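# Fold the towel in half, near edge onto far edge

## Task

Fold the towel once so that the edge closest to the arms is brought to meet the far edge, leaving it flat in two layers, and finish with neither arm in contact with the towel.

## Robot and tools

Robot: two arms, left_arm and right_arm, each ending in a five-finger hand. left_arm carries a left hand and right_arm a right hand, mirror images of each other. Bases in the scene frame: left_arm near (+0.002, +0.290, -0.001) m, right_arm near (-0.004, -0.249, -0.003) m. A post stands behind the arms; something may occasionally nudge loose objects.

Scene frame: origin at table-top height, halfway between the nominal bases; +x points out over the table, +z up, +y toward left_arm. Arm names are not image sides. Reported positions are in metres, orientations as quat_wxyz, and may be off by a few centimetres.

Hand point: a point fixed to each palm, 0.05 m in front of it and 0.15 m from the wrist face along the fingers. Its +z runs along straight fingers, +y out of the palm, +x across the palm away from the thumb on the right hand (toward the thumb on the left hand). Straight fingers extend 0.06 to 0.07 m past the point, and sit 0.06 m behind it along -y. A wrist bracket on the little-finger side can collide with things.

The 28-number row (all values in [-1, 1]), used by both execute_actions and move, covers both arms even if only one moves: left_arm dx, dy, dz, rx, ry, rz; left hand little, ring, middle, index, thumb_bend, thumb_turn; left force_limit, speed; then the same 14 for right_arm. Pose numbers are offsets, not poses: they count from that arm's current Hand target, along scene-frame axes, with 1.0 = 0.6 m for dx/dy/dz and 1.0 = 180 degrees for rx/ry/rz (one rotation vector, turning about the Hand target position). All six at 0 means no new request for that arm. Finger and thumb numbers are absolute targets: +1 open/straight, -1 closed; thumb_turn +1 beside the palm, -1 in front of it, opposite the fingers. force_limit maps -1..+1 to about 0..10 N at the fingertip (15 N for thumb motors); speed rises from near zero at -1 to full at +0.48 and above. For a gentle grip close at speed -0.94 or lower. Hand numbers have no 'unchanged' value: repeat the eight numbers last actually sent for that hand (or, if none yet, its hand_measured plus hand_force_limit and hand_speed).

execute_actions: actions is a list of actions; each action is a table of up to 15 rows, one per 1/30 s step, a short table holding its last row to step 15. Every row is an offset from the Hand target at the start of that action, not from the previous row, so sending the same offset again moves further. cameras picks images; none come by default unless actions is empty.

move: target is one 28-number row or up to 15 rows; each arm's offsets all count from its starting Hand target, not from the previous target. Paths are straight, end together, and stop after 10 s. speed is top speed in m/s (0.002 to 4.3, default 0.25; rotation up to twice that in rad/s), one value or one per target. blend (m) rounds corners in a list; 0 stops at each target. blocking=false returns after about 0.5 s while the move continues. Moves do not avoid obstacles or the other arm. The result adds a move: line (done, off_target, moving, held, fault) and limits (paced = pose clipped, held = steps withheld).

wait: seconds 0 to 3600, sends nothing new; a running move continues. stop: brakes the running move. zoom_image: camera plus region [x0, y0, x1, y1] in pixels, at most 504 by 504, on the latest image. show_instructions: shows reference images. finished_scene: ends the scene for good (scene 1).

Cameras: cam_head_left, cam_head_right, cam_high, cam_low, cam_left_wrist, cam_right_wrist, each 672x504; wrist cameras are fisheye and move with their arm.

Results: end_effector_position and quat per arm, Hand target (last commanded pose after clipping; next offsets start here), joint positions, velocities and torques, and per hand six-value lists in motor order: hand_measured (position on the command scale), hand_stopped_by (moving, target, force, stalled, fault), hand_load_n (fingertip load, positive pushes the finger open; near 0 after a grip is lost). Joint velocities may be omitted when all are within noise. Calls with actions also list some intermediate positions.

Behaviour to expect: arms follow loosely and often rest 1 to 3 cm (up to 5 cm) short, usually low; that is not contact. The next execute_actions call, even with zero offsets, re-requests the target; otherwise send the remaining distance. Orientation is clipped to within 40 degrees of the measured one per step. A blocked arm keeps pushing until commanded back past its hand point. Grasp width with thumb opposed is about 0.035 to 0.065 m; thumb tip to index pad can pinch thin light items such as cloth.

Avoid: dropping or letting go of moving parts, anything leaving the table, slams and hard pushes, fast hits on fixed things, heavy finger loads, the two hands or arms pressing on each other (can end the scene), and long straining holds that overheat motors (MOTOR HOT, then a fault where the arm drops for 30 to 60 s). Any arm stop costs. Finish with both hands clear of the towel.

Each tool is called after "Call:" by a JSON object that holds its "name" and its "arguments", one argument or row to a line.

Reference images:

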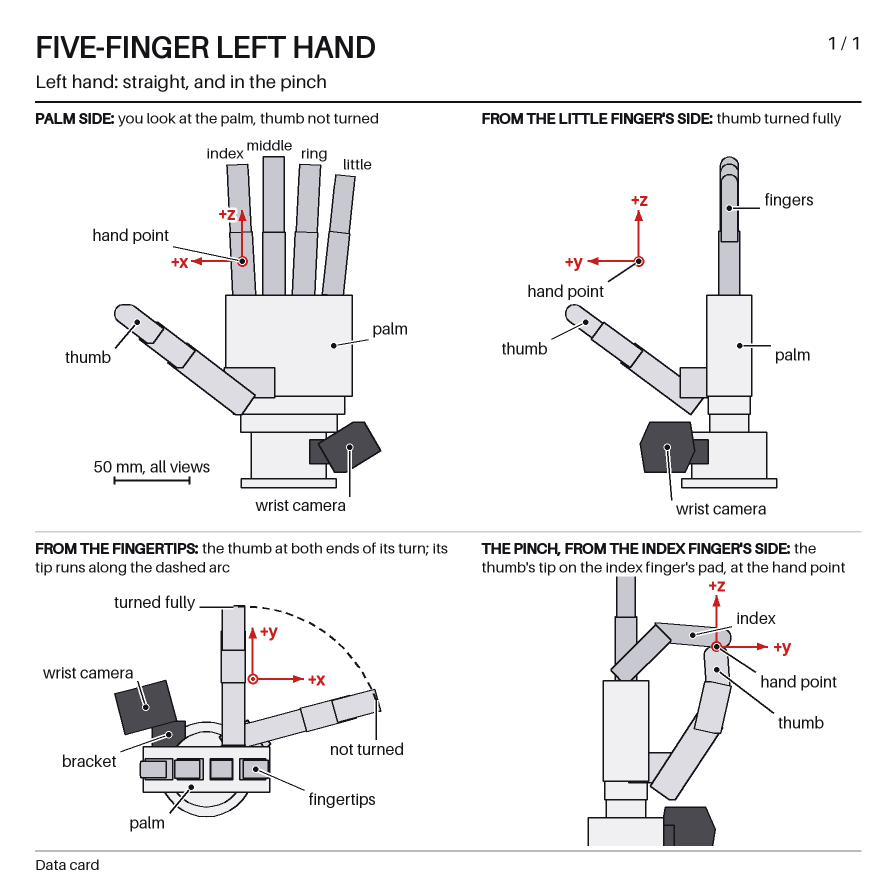

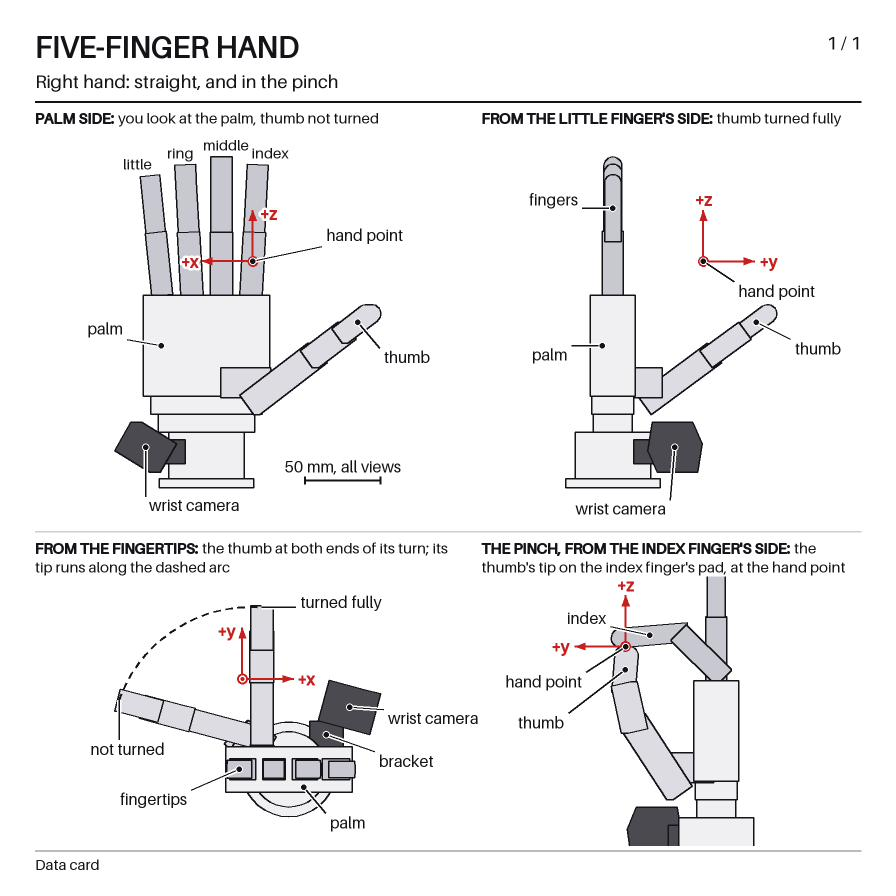

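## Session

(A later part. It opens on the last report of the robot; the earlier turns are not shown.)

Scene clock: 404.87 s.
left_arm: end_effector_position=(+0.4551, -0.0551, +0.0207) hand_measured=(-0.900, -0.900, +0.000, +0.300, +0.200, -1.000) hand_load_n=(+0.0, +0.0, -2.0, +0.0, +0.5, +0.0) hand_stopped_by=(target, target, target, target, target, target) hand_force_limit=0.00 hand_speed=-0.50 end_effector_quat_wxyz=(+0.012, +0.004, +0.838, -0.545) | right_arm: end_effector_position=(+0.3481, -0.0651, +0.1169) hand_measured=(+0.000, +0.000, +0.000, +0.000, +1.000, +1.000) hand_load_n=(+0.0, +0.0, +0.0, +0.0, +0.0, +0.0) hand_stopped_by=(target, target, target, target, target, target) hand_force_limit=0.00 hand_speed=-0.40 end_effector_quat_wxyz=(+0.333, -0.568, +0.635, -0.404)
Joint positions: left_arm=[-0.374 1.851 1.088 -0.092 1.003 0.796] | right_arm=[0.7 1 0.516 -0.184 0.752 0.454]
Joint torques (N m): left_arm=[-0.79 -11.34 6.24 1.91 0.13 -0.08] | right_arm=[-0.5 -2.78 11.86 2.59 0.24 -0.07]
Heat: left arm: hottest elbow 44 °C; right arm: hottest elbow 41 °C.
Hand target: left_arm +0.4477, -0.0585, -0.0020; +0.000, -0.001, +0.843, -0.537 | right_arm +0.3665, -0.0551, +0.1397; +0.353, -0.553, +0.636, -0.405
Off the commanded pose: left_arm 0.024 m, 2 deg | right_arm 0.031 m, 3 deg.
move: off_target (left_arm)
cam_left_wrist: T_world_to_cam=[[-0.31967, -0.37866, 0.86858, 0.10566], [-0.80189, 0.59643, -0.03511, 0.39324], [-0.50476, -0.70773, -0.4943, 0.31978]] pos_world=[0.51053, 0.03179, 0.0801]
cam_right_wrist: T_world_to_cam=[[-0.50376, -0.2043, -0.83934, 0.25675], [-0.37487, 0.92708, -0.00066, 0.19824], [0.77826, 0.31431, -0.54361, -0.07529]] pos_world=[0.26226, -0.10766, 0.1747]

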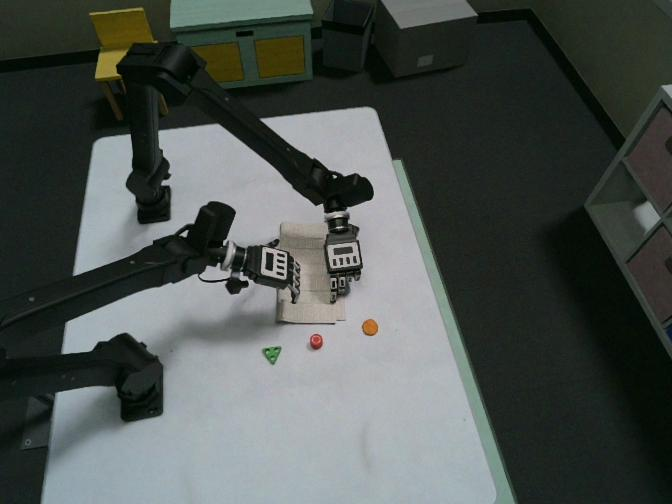

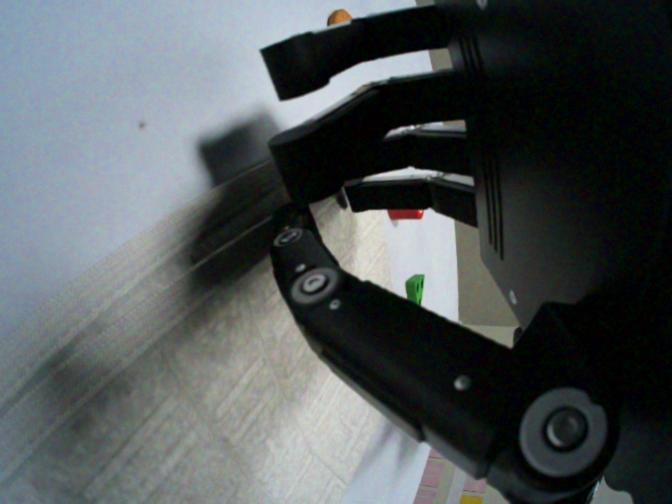

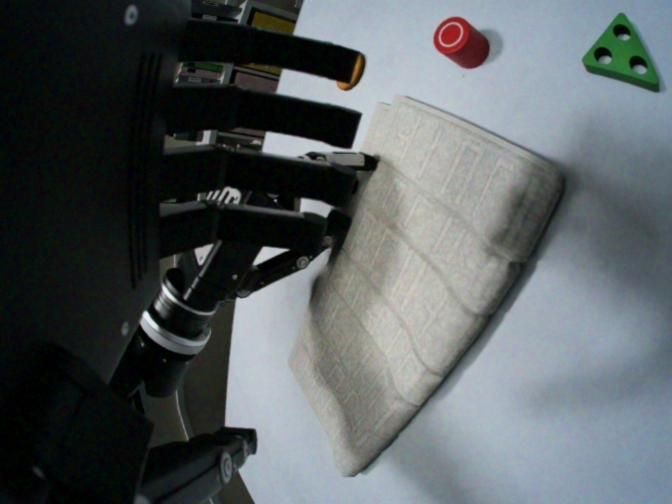

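Call:
{"name": "move", "arguments": {
  "target": [0,0,0,0,0,0,-0.9,-0.9,0.0,0.3,0.2,-1,0,-0.5,0.009,0.005,-0.12,0,0,0,0,0,0,0,1,1,0,-0.4],
  "speed": 0.08,
  "cameras": ["cam_high","cam_left_wrist","cam_right_wrist"]
}}

Call:
{"name": "zoom_image", "arguments": {
  "camera": "cam_high",
  "region": [240, 190, 380, 330]
}}

Scene clock: 407.10 s.
left_arm: end_effector_position=(+0.4551, -0.0551, +0.0207) hand_measured=(-0.900, -0.900, +0.000, +0.300, +0.200, -1.000) hand_load_n=(+0.0, +0.0, -2.0, +0.0, +0.0, +0.0) hand_stopped_by=(target, target, target, target, target, target) hand_force_limit=0.00 hand_speed=-0.50 end_effector_quat_wxyz=(+0.012, +0.004, +0.838, -0.545) | right_arm: end_effector_position=(+0.3688, -0.0483, +0.0704) hand_measured=(+0.000, +0.000, +0.000, +0.000, +1.000, +1.000) hand_load_n=(+0.0, +0.0, +0.0, +0.0, +0.0, -0.5) hand_stopped_by=(target, target, target, target, target, target) hand_force_limit=0.00 hand_speed=-0.40 end_effector_quat_wxyz=(+0.354, -0.555, +0.635, -0.403)
Joint positions: left_arm=[-0.374 1.851 1.088 -0.092 1.003 0.796] | right_arm=[0.695 1.193 0.463 0.114 0.747 0.451]
Joint torques (N m): left_arm=[-0.62 -11.34 6.22 1.94 0.14 -0.08] | right_arm=[-0.56 -4.07 6.91 2.7 0.21 -0.04]
Heat: left arm: hottest elbow 43 °C; right arm: hottest elbow 41 °C.
Hand target: left_arm +0.4477, -0.0585, -0.0020; +0.000, -0.001, +0.843, -0.537 | right_arm +0.3719, -0.0520, +0.0678; +0.353, -0.554, +0.636, -0.405
Off the commanded pose: left_arm 0.024 m, 2 deg | right_arm 0.006 m, 0 deg.
move: done
cam_left_wrist: T_world_to_cam=[[-0.31962, -0.37855, 0.86864, 0.10557], [-0.80199, 0.5963, -0.03523, 0.39339], [-0.50463, -0.7079, -0.49418, 0.31982]] pos_world=[0.51063, 0.03179, 0.0802]
cam_right_wrist: T_world_to_cam=[[-0.47233, -0.17628, -0.86361, 0.22295], [-0.376, 0.92647, 0.01654, 0.18968], [0.7972, 0.33253, -0.50388, -0.13095]] pos_world=[0.28102, -0.09289, 0.12342]

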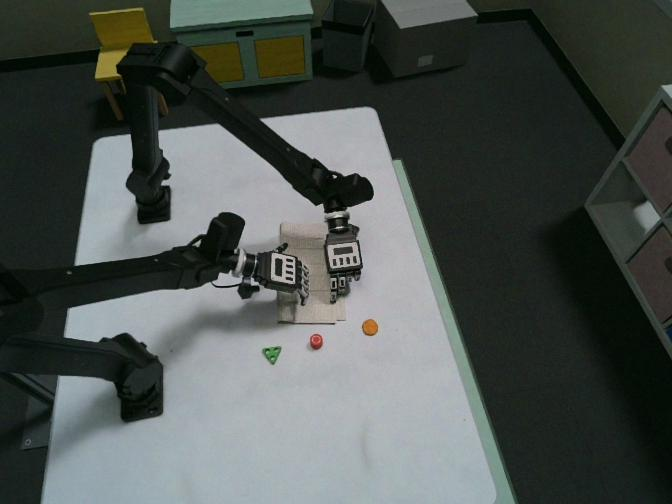

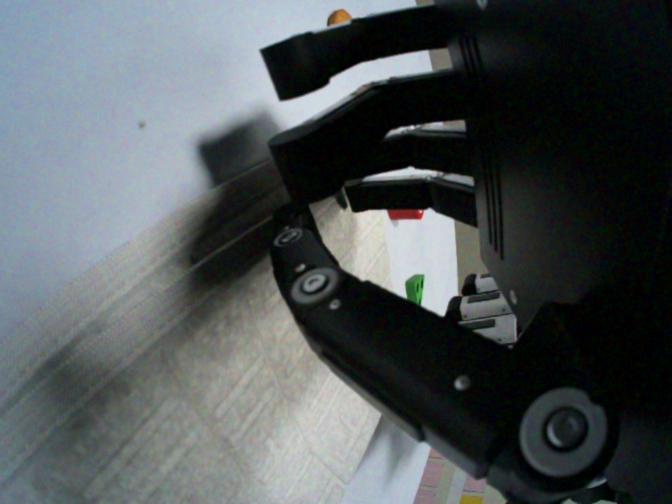

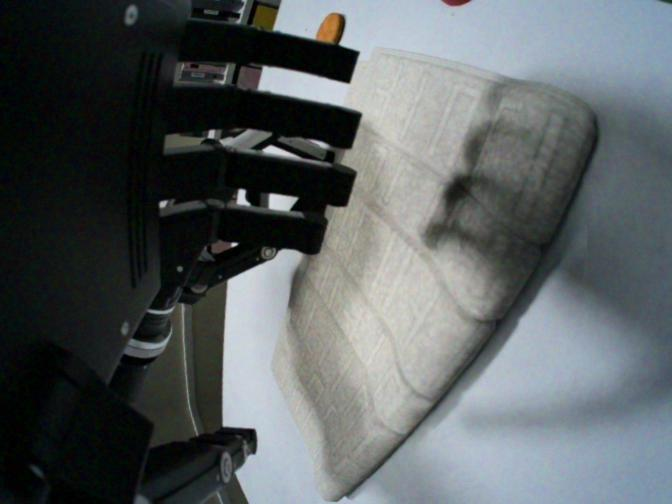

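Scaled by 3.600.

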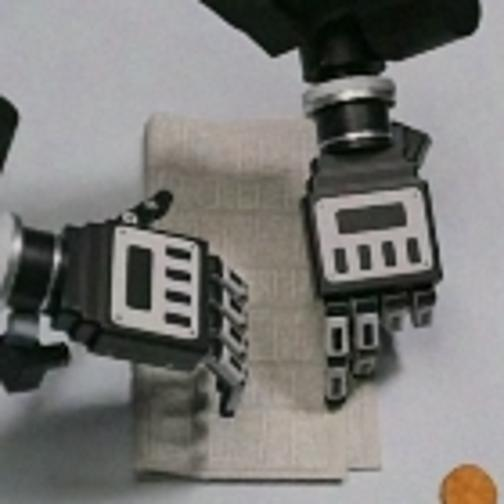

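Call:
{"name": "move", "arguments": {
  "target": [0,0,0,0,0,0,-0.9,-0.9,0.0,0.3,0.2,-1,0,-0.5,0,0,-0.093,0,0,0,0,0,0,0,1,1,0,-0.4],
  "speed": 0.06,
  "cameras": ["cam_high"]
}}

Call:
{"name": "zoom_image", "arguments": {
  "camera": "cam_high",
  "region": [240, 190, 380, 330]
}}

Scene clock: 409.13 s.
left_arm: end_effector_position=(+0.4551, -0.0551, +0.0207) hand_measured=(-0.900, -0.900, +0.000, +0.300, +0.200, -1.000) hand_load_n=(+0.0, +0.0, -2.0, +0.0, +0.0, +0.0) hand_stopped_by=(target, target, target, target, target, target) hand_force_limit=0.00 hand_speed=-0.50 end_effector_quat_wxyz=(+0.012, +0.004, +0.838, -0.545) | right_arm: end_effector_position=(+0.3760, -0.0428, +0.0272) hand_measured=(+0.000, +0.000, +0.000, +0.000, +1.000, +1.000) hand_load_n=(+0.0, +0.0, -1.5, +0.0, +0.0, -0.5) hand_stopped_by=(target, target, target, target, target, target) hand_force_limit=0.00 hand_speed=-0.40 end_effector_quat_wxyz=(+0.369, -0.545, +0.635, -0.404)
Joint positions: left_arm=[-0.374 1.851 1.088 -0.092 1.003 0.796] | right_arm=[0.694 1.37 0.412 0.378 0.747 0.45]
Joint torques (N m): left_arm=[-0.5 -11.22 6.2 1.89 0.16 -0.07] | right_arm=[-0.38 -3.9 4.72 2.17 0.19 -0.05]
Heat: left arm: hottest elbow 43 °C; right arm: hottest elbow 40 °C.
Hand target: left_arm +0.4477, -0.0585, -0.0020; +0.000, -0.001, +0.843, -0.537 | right_arm +0.3720, -0.0521, +0.0120; +0.353, -0.553, +0.636, -0.405
Off the commanded pose: left_arm 0.024 m, 2 deg | right_arm 0.018 m, 2 deg.
move: off_target (right_arm)

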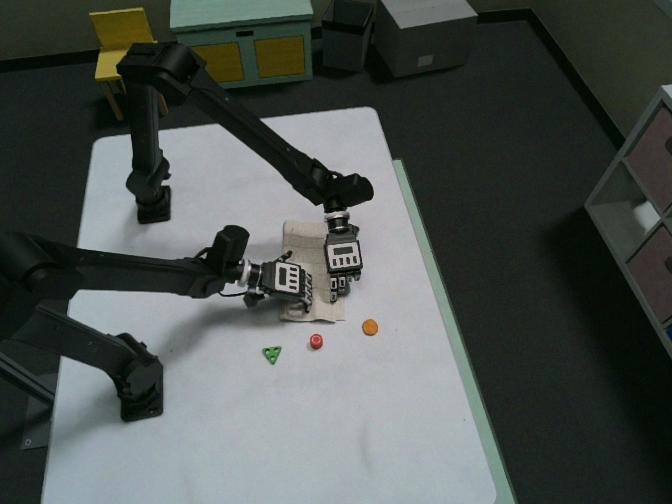

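Scaled by 3.600.

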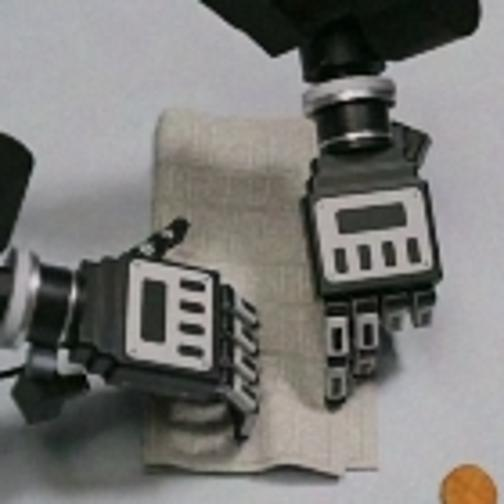

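Call:
{"name": "move", "arguments": {
  "target": [0,0,0,0,0,0,-0.9,-0.9,0.0,0.3,0.2,-1,0,-0.5,0.05,0,-0.007,0,0,0,0,0,0,0,1,1,0,-0.4],
  "speed": 0.05,
  "cameras": ["cam_high","cam_right_wrist"]
}}

Call:
{"name": "zoom_image", "arguments": {
  "camera": "cam_high",
  "region": [240, 190, 380, 330]
}}

Scene clock: 410.80 s.
left_arm: end_effector_position=(+0.4551, -0.0551, +0.0207) hand_measured=(-0.900, -0.900, +0.000, +0.300, +0.200, -1.000) hand_load_n=(+0.0, +0.0, -2.0, +0.0, +0.0, +0.0) hand_stopped_by=(target, target, target, target, target, target) hand_force_limit=0.00 hand_speed=-0.50 end_effector_quat_wxyz=(+0.012, +0.004, +0.838, -0.545) | right_arm: end_effector_position=(+0.4004, -0.0460, +0.0254) hand_measured=(+0.000, +0.000, +0.000, +0.000, +1.000, +1.000) hand_load_n=(+0.0, +0.0, -3.5, +0.0, +0.0, -0.5) hand_stopped_by=(target, target, target, target, target, target) hand_force_limit=0.00 hand_speed=-0.40 end_effector_quat_wxyz=(+0.373, -0.541, +0.635, -0.406)
Joint positions: left_arm=[-0.374 1.851 1.088 -0.092 1.003 0.796] | right_arm=[0.637 1.429 0.443 0.446 0.704 0.409]
Joint torques (N m): left_arm=[-0.67 -11.4 6.23 1.89 0.15 -0.08] | right_arm=[-0.85 -3.49 6.2 1.51 -0.22 -0.13]
Heat: left arm: hottest elbow 42 °C; right arm: hottest elbow 40 °C.
Hand target: left_arm +0.4477, -0.0585, -0.0020; +0.000, -0.001, +0.843, -0.537 | right_arm +0.4020, -0.0521, +0.0079; +0.353, -0.553, +0.636, -0.405
Off the commanded pose: left_arm 0.024 m, 2 deg | right_arm 0.019 m, 3 deg.
move: off_target (right_arm)
cam_right_wrist: T_world_to_cam=[[-0.43841, -0.14911, -0.88632, 0.18768], [-0.37257, 0.92757, 0.02824, 0.19854], [0.81792, 0.3426, -0.46221, -0.18844]] pos_world=[0.31038, -0.09162, 0.07364]

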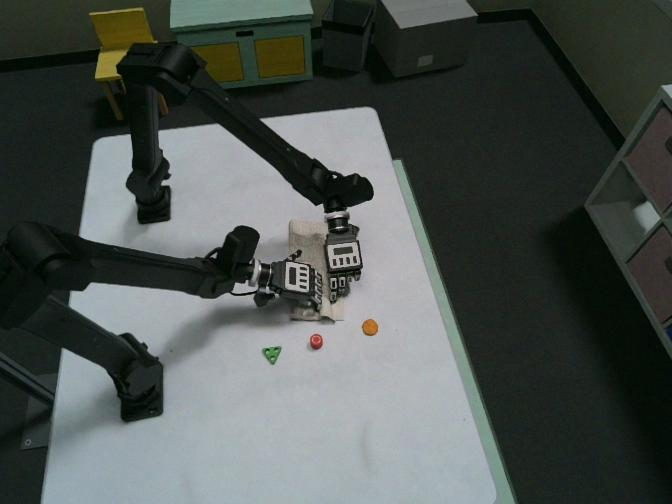

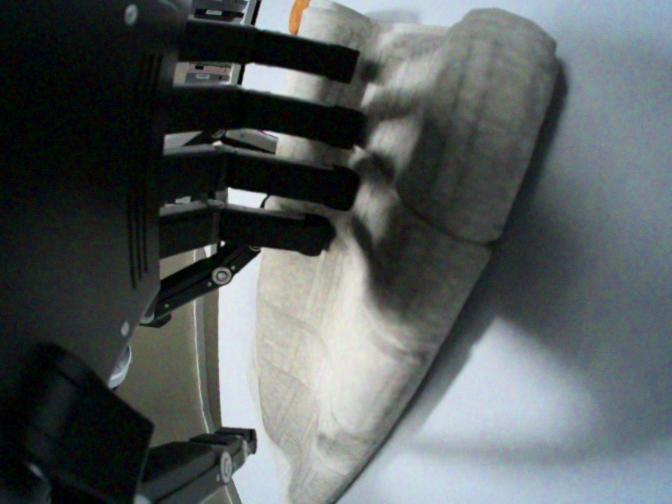

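Scaled by 3.600.

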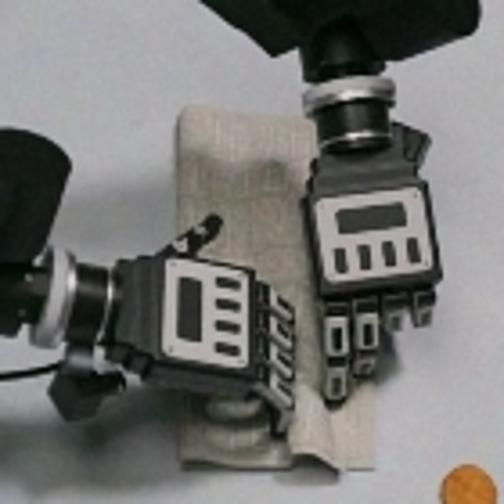

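Call:
{"name": "move", "arguments": {
  "target": [0,0,0.08,0,0,0,-0.9,-0.9,0.0,0.3,0.2,-1,0,-0.5,0,0,0,0,0,0,0,0,0,0,1,1,0,-0.4],
  "speed": 0.08,
  "cameras": ["cam_high","cam_left_wrist","cam_low"]
}}

Call:
{"name": "zoom_image", "arguments": {
  "camera": "cam_high",
  "region": [240, 190, 380, 330]
}}

Scene clock: 412.57 s.
left_arm: end_effector_position=(+0.4457, -0.0494, +0.0286) hand_measured=(-0.900, -0.900, +0.000, +0.300, +0.200, -1.000) hand_load_n=(+0.0, +0.5, +0.0, +0.5, +0.0, +0.0) hand_stopped_by=(target, target, target, target, target, target) hand_force_limit=0.00 hand_speed=-0.50 end_effector_quat_wxyz=(-0.003, -0.012, +0.846, -0.533) | right_arm: end_effector_position=(+0.4003, -0.0459, +0.0253) hand_measured=(+0.000, +0.000, +0.000, +0.000, +1.000, +1.000) hand_load_n=(+0.0, -1.5, -3.5, +0.0, +0.0, +0.0) hand_stopped_by=(target, target, target, target, target, target) hand_force_limit=0.00 hand_speed=-0.40 end_effector_quat_wxyz=(+0.373, -0.541, +0.635, -0.405)
Joint positions: left_arm=[-0.374 1.82 1.088 -0.172 0.988 0.796] | right_arm=[0.637 1.43 0.443 0.447 0.703 0.409]
Joint torques (N m): left_arm=[-0.56 -15.38 9.07 0.27 0.86 -0.1] | right_arm=[-0.79 -3.43 6.2 1.57 -0.2 -0.1]
Heat: left arm: hottest elbow 42 °C; right arm: hottest elbow 40 °C.
Hand target: left_arm +0.4477, -0.0585, +0.0460; +0.000, -0.001, +0.843, -0.537 | right_arm +0.4020, -0.0520, +0.0078; +0.353, -0.553, +0.636, -0.405
Off the commanded pose: left_arm 0.020 m, 1 deg | right_arm 0.019 m, 3 deg.
move: off_target (left_arm)
cam_left_wrist: T_world_to_cam=[[-0.27916, -0.40676, 0.86984, 0.07845], [-0.80801, 0.58895, 0.0161, 0.3835], [-0.51884, -0.69834, -0.49308, 0.32979]] pos_world=[0.50288, 0.03635, 0.0882]
Images, in order (width x height): cam_high 672x504, cam_low 672x504, cam_left_wrist 672x504.

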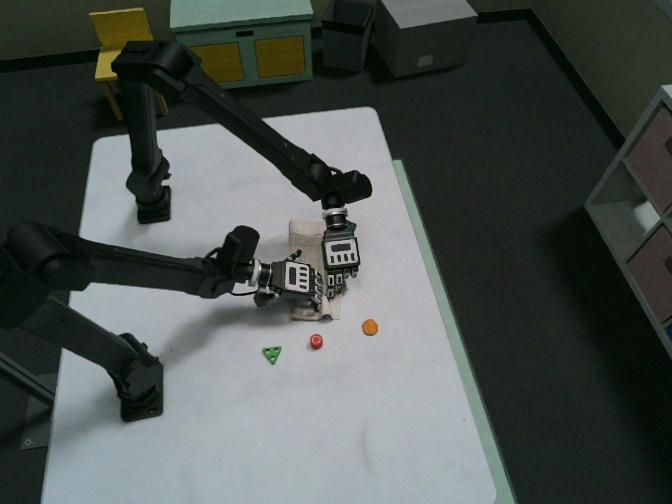

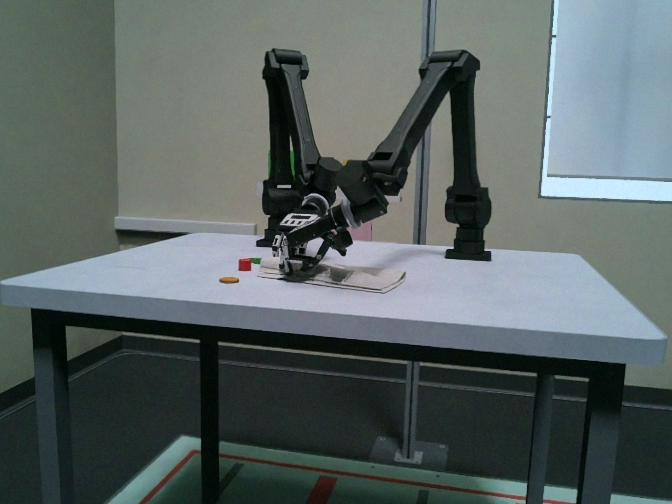

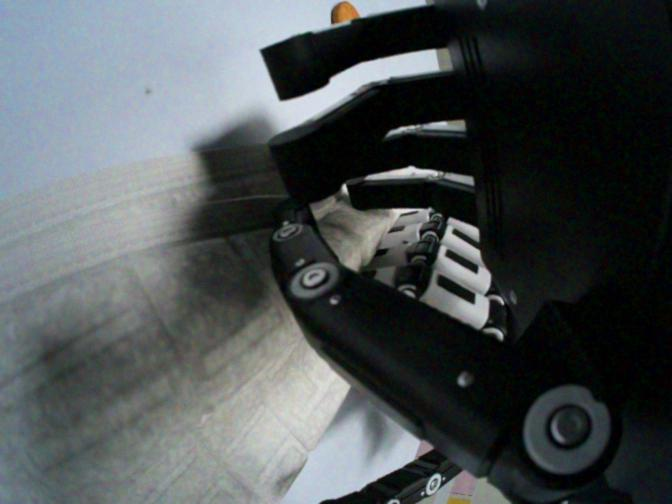

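Scaled by 3.600.

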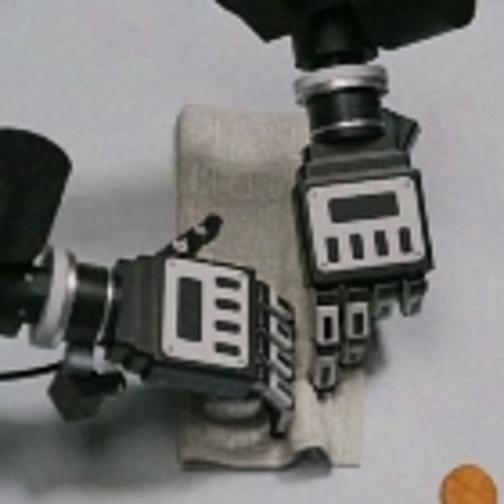

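Call:
{"name": "move", "arguments": {
  "target": [0.04,0.05,0.08,0,0,0,-0.9,-0.9,0.0,0.3,0.2,-1,0,-0.5,0,0,0,0,0,0,0,0,0,0,1,1,0,-0.4],
  "speed": 0.1,
  "cameras": ["cam_high","cam_left_wrist","cam_low"]
}}

Call:
{"name": "zoom_image", "arguments": {
  "camera": "cam_high",
  "region": [240, 190, 380, 330]
}}

Scene clock: 414.27 s.
left_arm: end_effector_position=(+0.4540, -0.0284, +0.0716) hand_measured=(-0.900, -0.900, +0.000, +0.300, +0.200, -1.000) hand_load_n=(+0.0, +0.0, +0.0, +0.0, +0.0, +0.0) hand_stopped_by=(target, target, target, target, target, target) hand_force_limit=0.00 hand_speed=-0.50 end_effector_quat_wxyz=(-0.022, -0.012, +0.847, -0.530) | right_arm: end_effector_position=(+0.4004, -0.0460, +0.0252) hand_measured=(+0.000, +0.000, +0.000, +0.000, +1.000, +1.000) hand_load_n=(+0.0, +0.0, -3.5, +0.0, +0.0, +0.0) hand_stopped_by=(target, target, target, target, target, target) hand_force_limit=0.00 hand_speed=-0.40 end_effector_quat_wxyz=(+0.373, -0.541, +0.635, -0.406)
Joint positions: left_arm=[-0.328 1.772 1.173 -0.415 1.031 0.888] | right_arm=[0.637 1.43 0.443 0.447 0.703 0.408]
Joint torques (N m): left_arm=[1.38 -15.09 11.3 0.53 0.89 0.05] | right_arm=[-0.79 -3.49 6.2 1.57 -0.18 -0.09]
Heat: left arm: hottest elbow 42 °C; right arm: hottest elbow 40 °C.
Hand target: left_arm +0.4718, -0.0285, +0.0941; +0.000, -0.001, +0.843, -0.537 | right_arm +0.4020, -0.0521, +0.0078; +0.353, -0.553, +0.636, -0.405
Off the commanded pose: left_arm 0.029 m, 3 deg | right_arm 0.019 m, 3 deg.
move: off_target (left_arm)
cam_left_wrist: T_world_to_cam=[[-0.25842, -0.40623, 0.87647, 0.04204], [-0.79619, 0.60337, 0.0449, 0.37012], [-0.54708, -0.68623, -0.47936, 0.38204]] pos_world=[0.51456, 0.05592, 0.12968]
Images, in order (width x height): cam_high 672x504, cam_low 672x504, cam_left_wrist 672x504.

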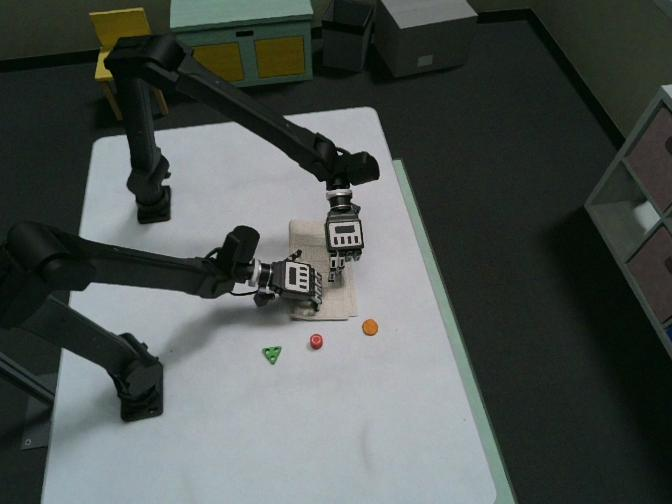

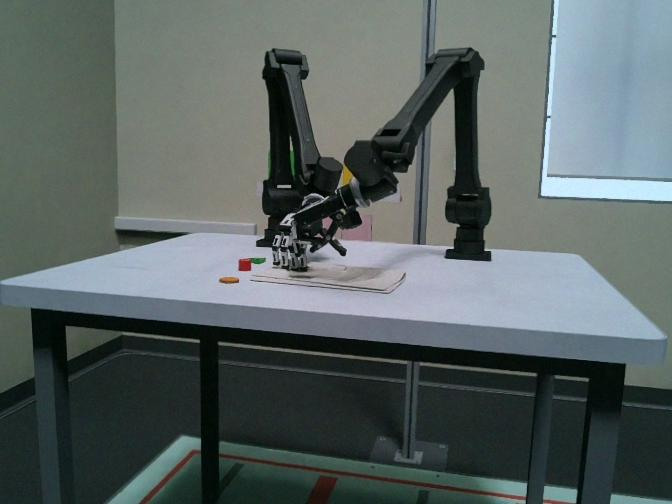

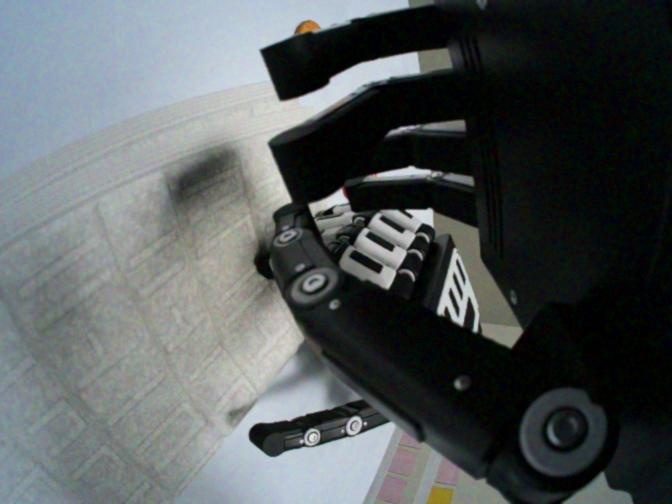

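Scaled by 3.600.

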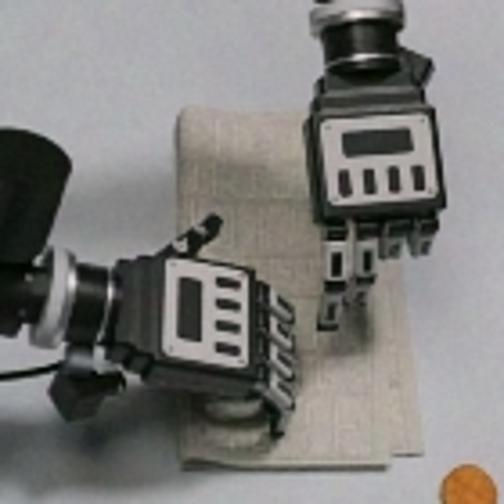

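Call:
{"name": "move", "arguments": {
  "target": [
    [-0.0333,0.2,0.12,0,0,0,-0.9,-0.9,0.0,0.3,0.2,-1,0,-0.5,0,0,0.09,0,0,0,0,0,0,0,1,1,0,-0.4],
    [-0.1333,0.4,0.18,0,0,0.25,0,0,0.0,0,0.2,-1,0,-0.5,-0.05,-0.15,0.22,0,0,0.1,-0.9,-0.9,0,-0.9,1,1,0,-0.4]
  ],
  "speed": 0.2,
  "blend": [0.01,0],
  "cameras": ["cam_high","cam_left_wrist","cam_low"]
}}

Call:
{"name": "zoom_image", "arguments": {
  "camera": "cam_high",
  "region": [240, 190, 380, 330]
}}

Scene clock: 422.23 s.
left_arm: end_effector_position=(+0.3874, +0.2061, +0.1951) hand_measured=(+0.000, +0.000, +0.000, +0.000, +0.200, -1.000) hand_load_n=(+0.0, +0.0, +0.0, +0.0, +0.0, +0.0) hand_stopped_by=(target, target, target, target, target, target) hand_force_limit=0.00 hand_speed=-0.50 end_effector_quat_wxyz=(+0.191, -0.322, +0.785, -0.494) | right_arm: end_effector_position=(+0.3696, -0.1382, +0.1340) hand_measured=(-0.900, -0.900, +0.000, -0.900, +1.000, +1.000) hand_load_n=(+0.0, +0.0, +0.0, +0.0, +0.0, +0.0) hand_stopped_by=(target, target, target, target, target, target) hand_force_limit=0.00 hand_speed=-0.40 end_effector_quat_wxyz=(-0.412, +0.648, -0.542, +0.341)
Joint positions: left_arm=[0.155 1.037 0.75 -0.422 0.829 0.542] | right_arm=[0.207 0.842 0.431 -0.032 0.042 0.026]
Joint torques (N m): left_arm=[1.67 -6.01 9.26 2.35 0.42 -0.18] | right_arm=[-0.5 -2.61 9.69 1.65 -0.16 -0.07]
Heat: left arm: hottest elbow 42 °C; right arm: hottest elbow 40 °C.
Hand target: left_arm +0.3918, +0.2115, +0.2020; +0.206, -0.323, +0.779, -0.496 | right_arm +0.3720, -0.1422, +0.1398; -0.412, +0.646, -0.542, +0.345
Off the commanded pose: left_arm 0.010 m, 2 deg | right_arm 0.007 m, 1 deg.
move: done
cam_left_wrist: T_world_to_cam=[[0.07968, -0.49216, 0.86685, -0.09956], [-0.99237, -0.12128, 0.02236, 0.39975], [0.09413, -0.86201, -0.49807, 0.35727]] pos_world=[0.37101, 0.30745, 0.25531]
Images, in order (width x height): cam_high 672x504, cam_low 672x504, cam_left_wrist 672x504.

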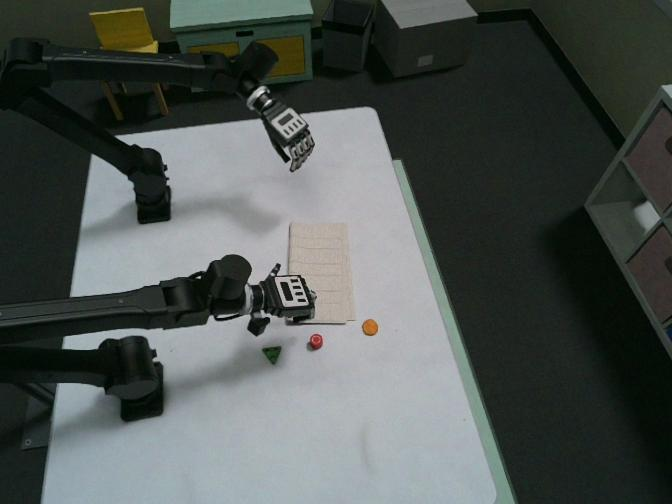

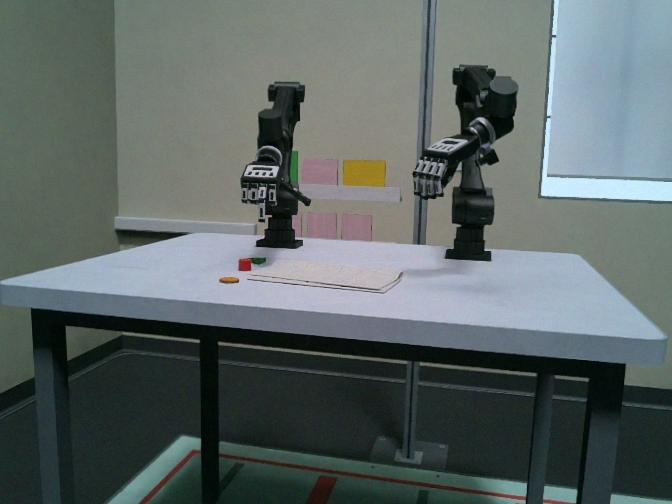

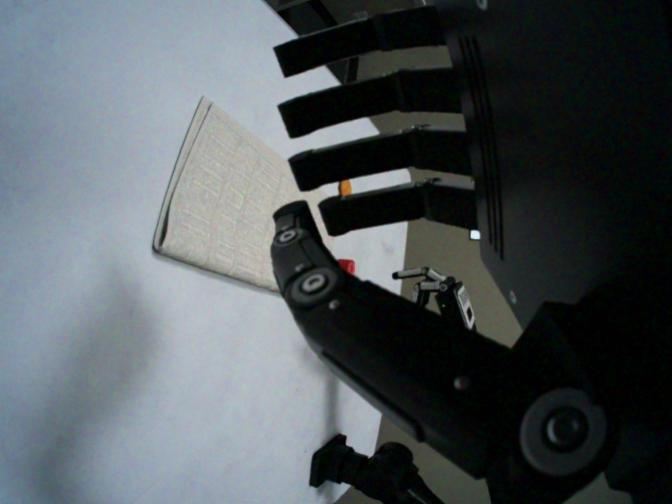

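Scaled by 3.600.

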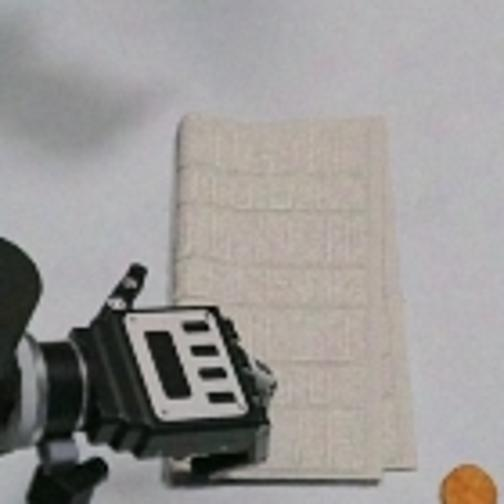

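Call:
{"name": "move", "arguments": {
  "target": [
    [0,0,0,0,0,0.25,0,0,0.0,0,0.2,-1,0,-0.5,0.155,-0.03,-0.03,0,0,0.444,-0.9,-0.9,0,-0.9,1,1,0,-0.4],
    [-0.19,-0.3,-0.1,0,0,0.25,0,0,0.0,0,0.2,-1,0,-0.5,0.155,-0.03,-0.066,0,0,0.444,-0.9,-0.9,0,-0.9,1,1,0,-0.4]
  ],
  "speed": 0.2,
  "cameras": ["cam_high","cam_left_wrist","cam_right_wrist","cam_low"]
}}

Call:
{"name": "zoom_image", "arguments": {
  "camera": "cam_high",
  "region": [240, 190, 380, 330]
}}

Scene clock: 431.93 s.
left_arm: end_effector_position=(+0.2741, +0.0467, +0.1250) hand_measured=(+0.000, +0.000, +0.000, +0.000, +0.200, -1.000) hand_load_n=(+0.0, +0.0, +0.0, +0.0, +0.0, +0.0) hand_stopped_by=(target, target, target, target, target, target) hand_force_limit=0.00 hand_speed=-0.50 end_effector_quat_wxyz=(-0.386, +0.596, -0.602, +0.367) | right_arm: end_effector_position=(+0.4581, -0.1616, +0.1045) hand_measured=(-0.900, -0.900, +0.000, -0.900, +1.000, +1.000) hand_load_n=(+0.0, +0.0, +0.0, +0.0, +0.0, +0.0) hand_stopped_by=(target, target, target, target, target, target) hand_force_limit=0.00 hand_speed=-0.40 end_effector_quat_wxyz=(-0.539, +0.842, -0.009, -0.003)
Joint positions: left_arm=[-1.049 0.927 0.505 -0.366 -0.914 -0.643] | right_arm=[-0.149 1.8 1.338 -1.371 -1.123 -1.842]
Joint torques (N m): left_arm=[-0.67 -2.43 12.71 0.84 -0.69 -0.18] | right_arm=[0.91 -11.46 8.01 0.31 -0.69 -0.06]
Heat: left arm: hottest elbow 43 °C; right arm: hottest elbow 41 °C.
Hand target: left_arm +0.2777, +0.0316, +0.1419; -0.380, +0.597, -0.596, +0.380 | right_arm +0.4650, -0.1601, +0.1001; -0.537, +0.843, +0.000, +0.000
Off the commanded pose: left_arm 0.023 m, 2 deg | right_arm 0.008 m, 1 deg.
move: off_target (left_arm)
cam_left_wrist: T_world_to_cam=[[0.40524, -0.32158, 0.85578, -0.20404], [-0.59634, -0.80251, -0.01918, 0.19807], [0.69293, -0.50257, -0.51698, 0.01709]] pos_world=[0.18896, 0.10192, 0.18725]
cam_right_wrist: T_world_to_cam=[[0.22056, -0.4414, -0.86978, -0.08491], [-0.87394, -0.4854, 0.02472, 0.32668], [-0.43311, 0.75469, -0.49282, 0.48345]] pos_world=[0.51361, -0.24375, 0.15632]
Images, in order (width x height): cam_high 672x504, cam_low 672x504, cam_left_wrist 672x504, cam_right_wrist 672x504.

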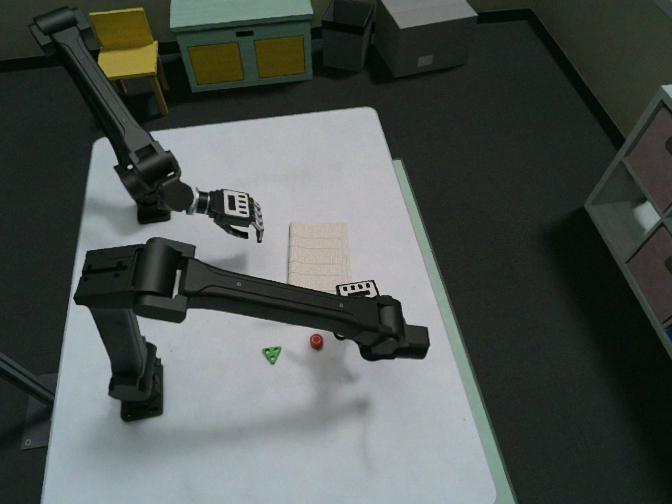

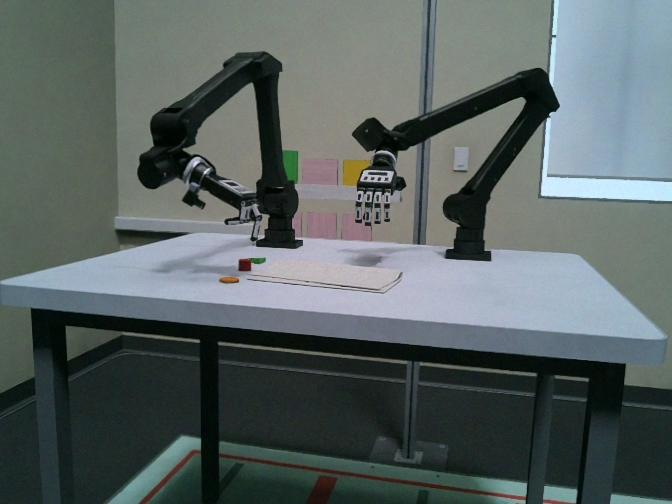

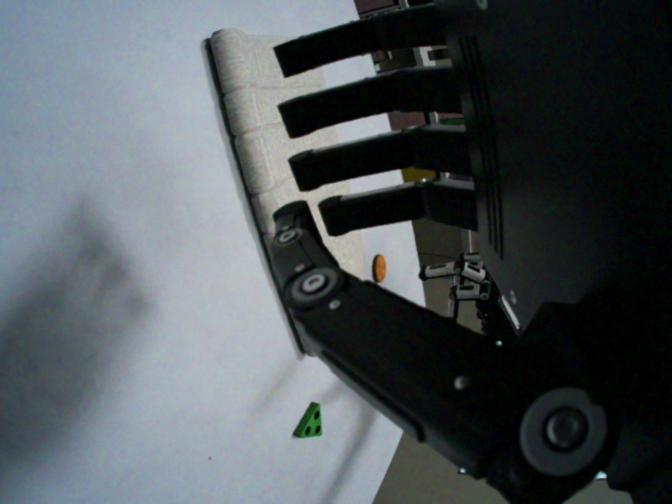

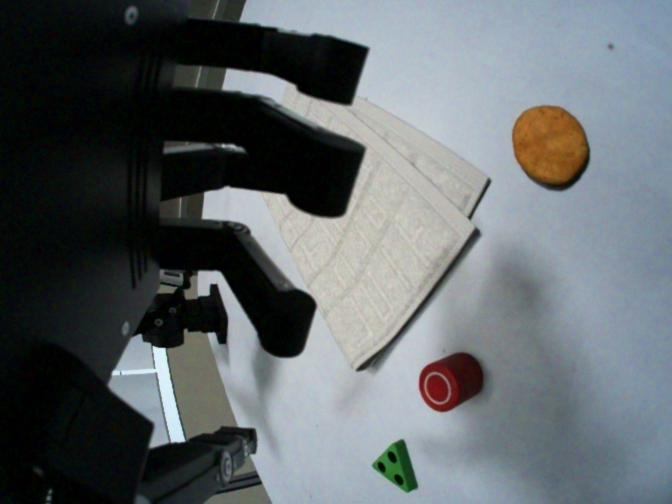

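Scaled by 3.600.

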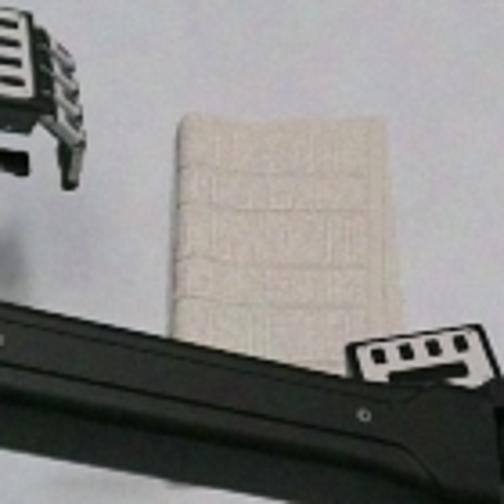

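Call:
{"name": "move", "arguments": {
  "target": [0.012,-0.253,-0.07,0,0,0,0,0,0.0,0,0.2,-1,0,-0.5,-0.003,0.0235,-0.09,0,0,0,-0.9,-0.9,0,-0.9,1,1,0,-0.4],
  "speed": 0.15,
  "cameras": ["cam_high","cam_head_left","cam_left_wrist","cam_right_wrist","cam_low"]
}}

Scene clock: 434.23 s.
left_arm: end_effector_position=(+0.2824, -0.0990, +0.0874) hand_measured=(+0.000, +0.000, +0.000, +0.000, +0.200, -1.000) hand_load_n=(+0.0, +0.0, +0.0, +0.0, +0.0, +0.0) hand_stopped_by=(target, target, target, target, target, target) hand_force_limit=0.00 hand_speed=-0.50 end_effector_quat_wxyz=(-0.390, +0.592, -0.606, +0.361) | right_arm: end_effector_position=(+0.4654, -0.1523, +0.0536) hand_measured=(-0.900, -0.900, +0.000, -0.900, +1.000, +1.000) hand_load_n=(+0.5, +0.0, +0.0, +0.0, +0.0, +0.0) hand_stopped_by=(target, target, target, target, target, target) hand_force_limit=0.00 hand_speed=-0.40 end_effector_quat_wxyz=(-0.536, +0.844, +0.000, +0.009)
Joint positions: left_arm=[-1.218 1.437 0.809 -0.366 -1.024 -0.871] | right_arm=[-0.127 1.855 1.277 -1.182 -1.123 -1.797]
Joint torques (N m): left_arm=[-0.56 -8.35 11.15 1.52 -0.85 -0.19] | right_arm=[1.32 -11.93 6.17 0.49 -0.98 0.06]
Heat: left arm: hottest elbow 43 °C; right arm: hottest elbow 40 °C.
Hand target: left_arm +0.2849, -0.1202, +0.0999; -0.380, +0.597, -0.596, +0.380 | right_arm +0.4633, -0.1461, +0.0462; -0.537, +0.843, +0.000, +0.000
Off the commanded pose: left_arm 0.025 m, 3 deg | right_arm 0.010 m, 1 deg.
move: off_target (left_arm)
cam_left_wrist: T_world_to_cam=[[0.40791, -0.33677, 0.84864, -0.22371], [-0.59719, -0.8015, -0.03101, 0.08675], [0.69063, -0.49416, -0.52806, -0.07892]] pos_world=[0.19757, -0.0448, 0.15087]
cam_right_wrist: T_world_to_cam=[[0.24809, -0.44755, -0.85916, -0.14101], [-0.87299, -0.48774, 0.00199, 0.33932], [-0.41994, 0.74954, -0.51171, 0.44859]] pos_world=[0.51958, -0.23385, 0.10772]
Images, in order (width x height): cam_head_left 672x504, cam_high 672x504, cam_low 672x504, cam_left_wrist 672x504, cam_right_wrist 672x504.

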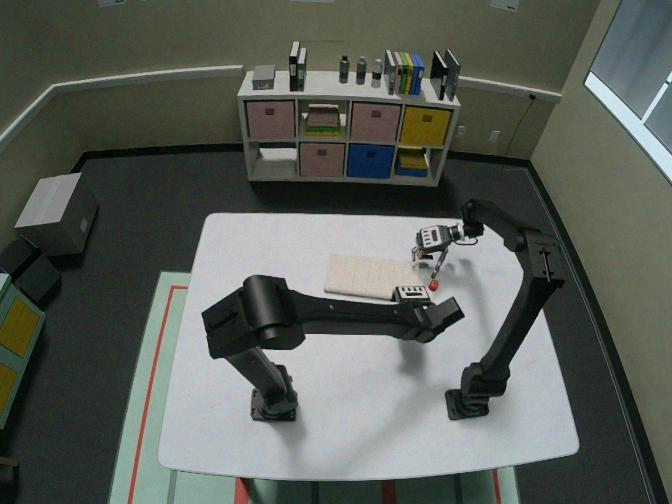

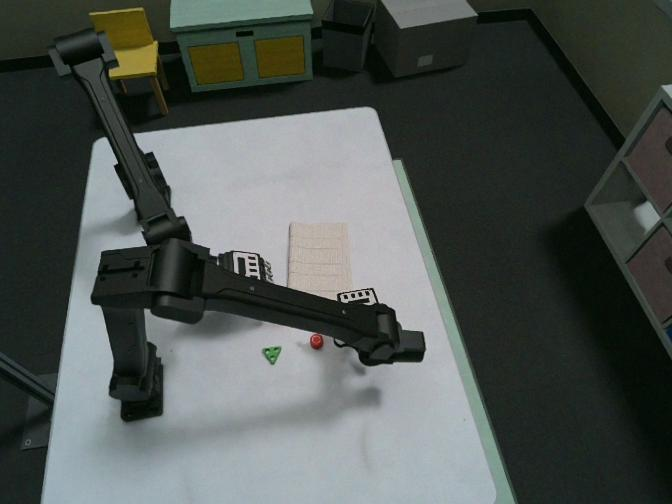

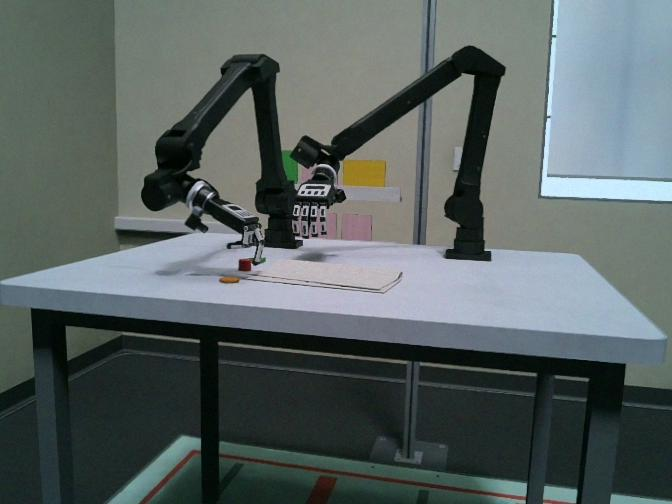

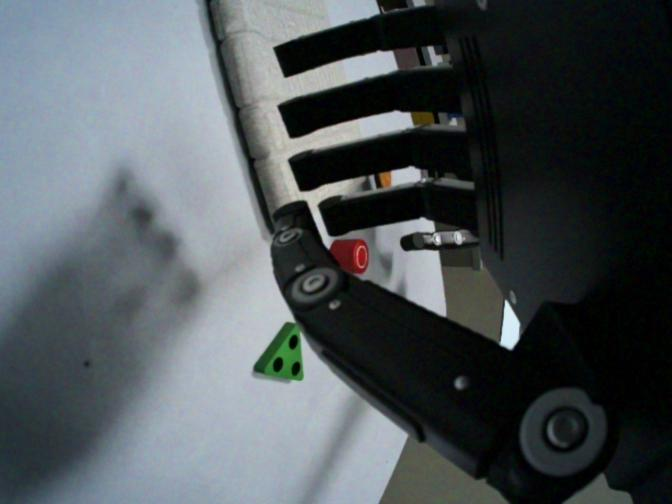

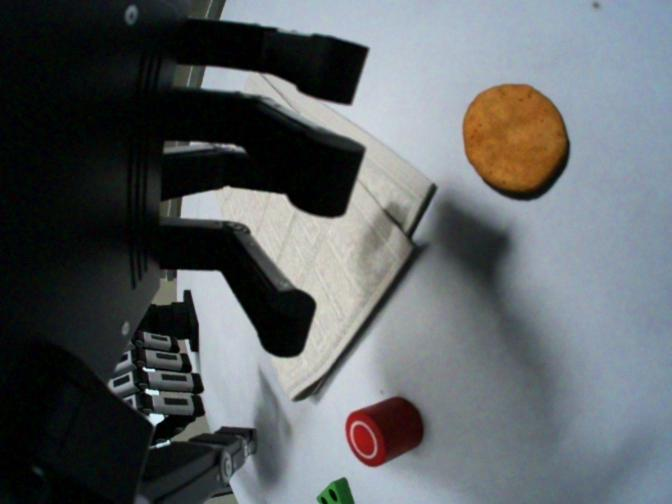

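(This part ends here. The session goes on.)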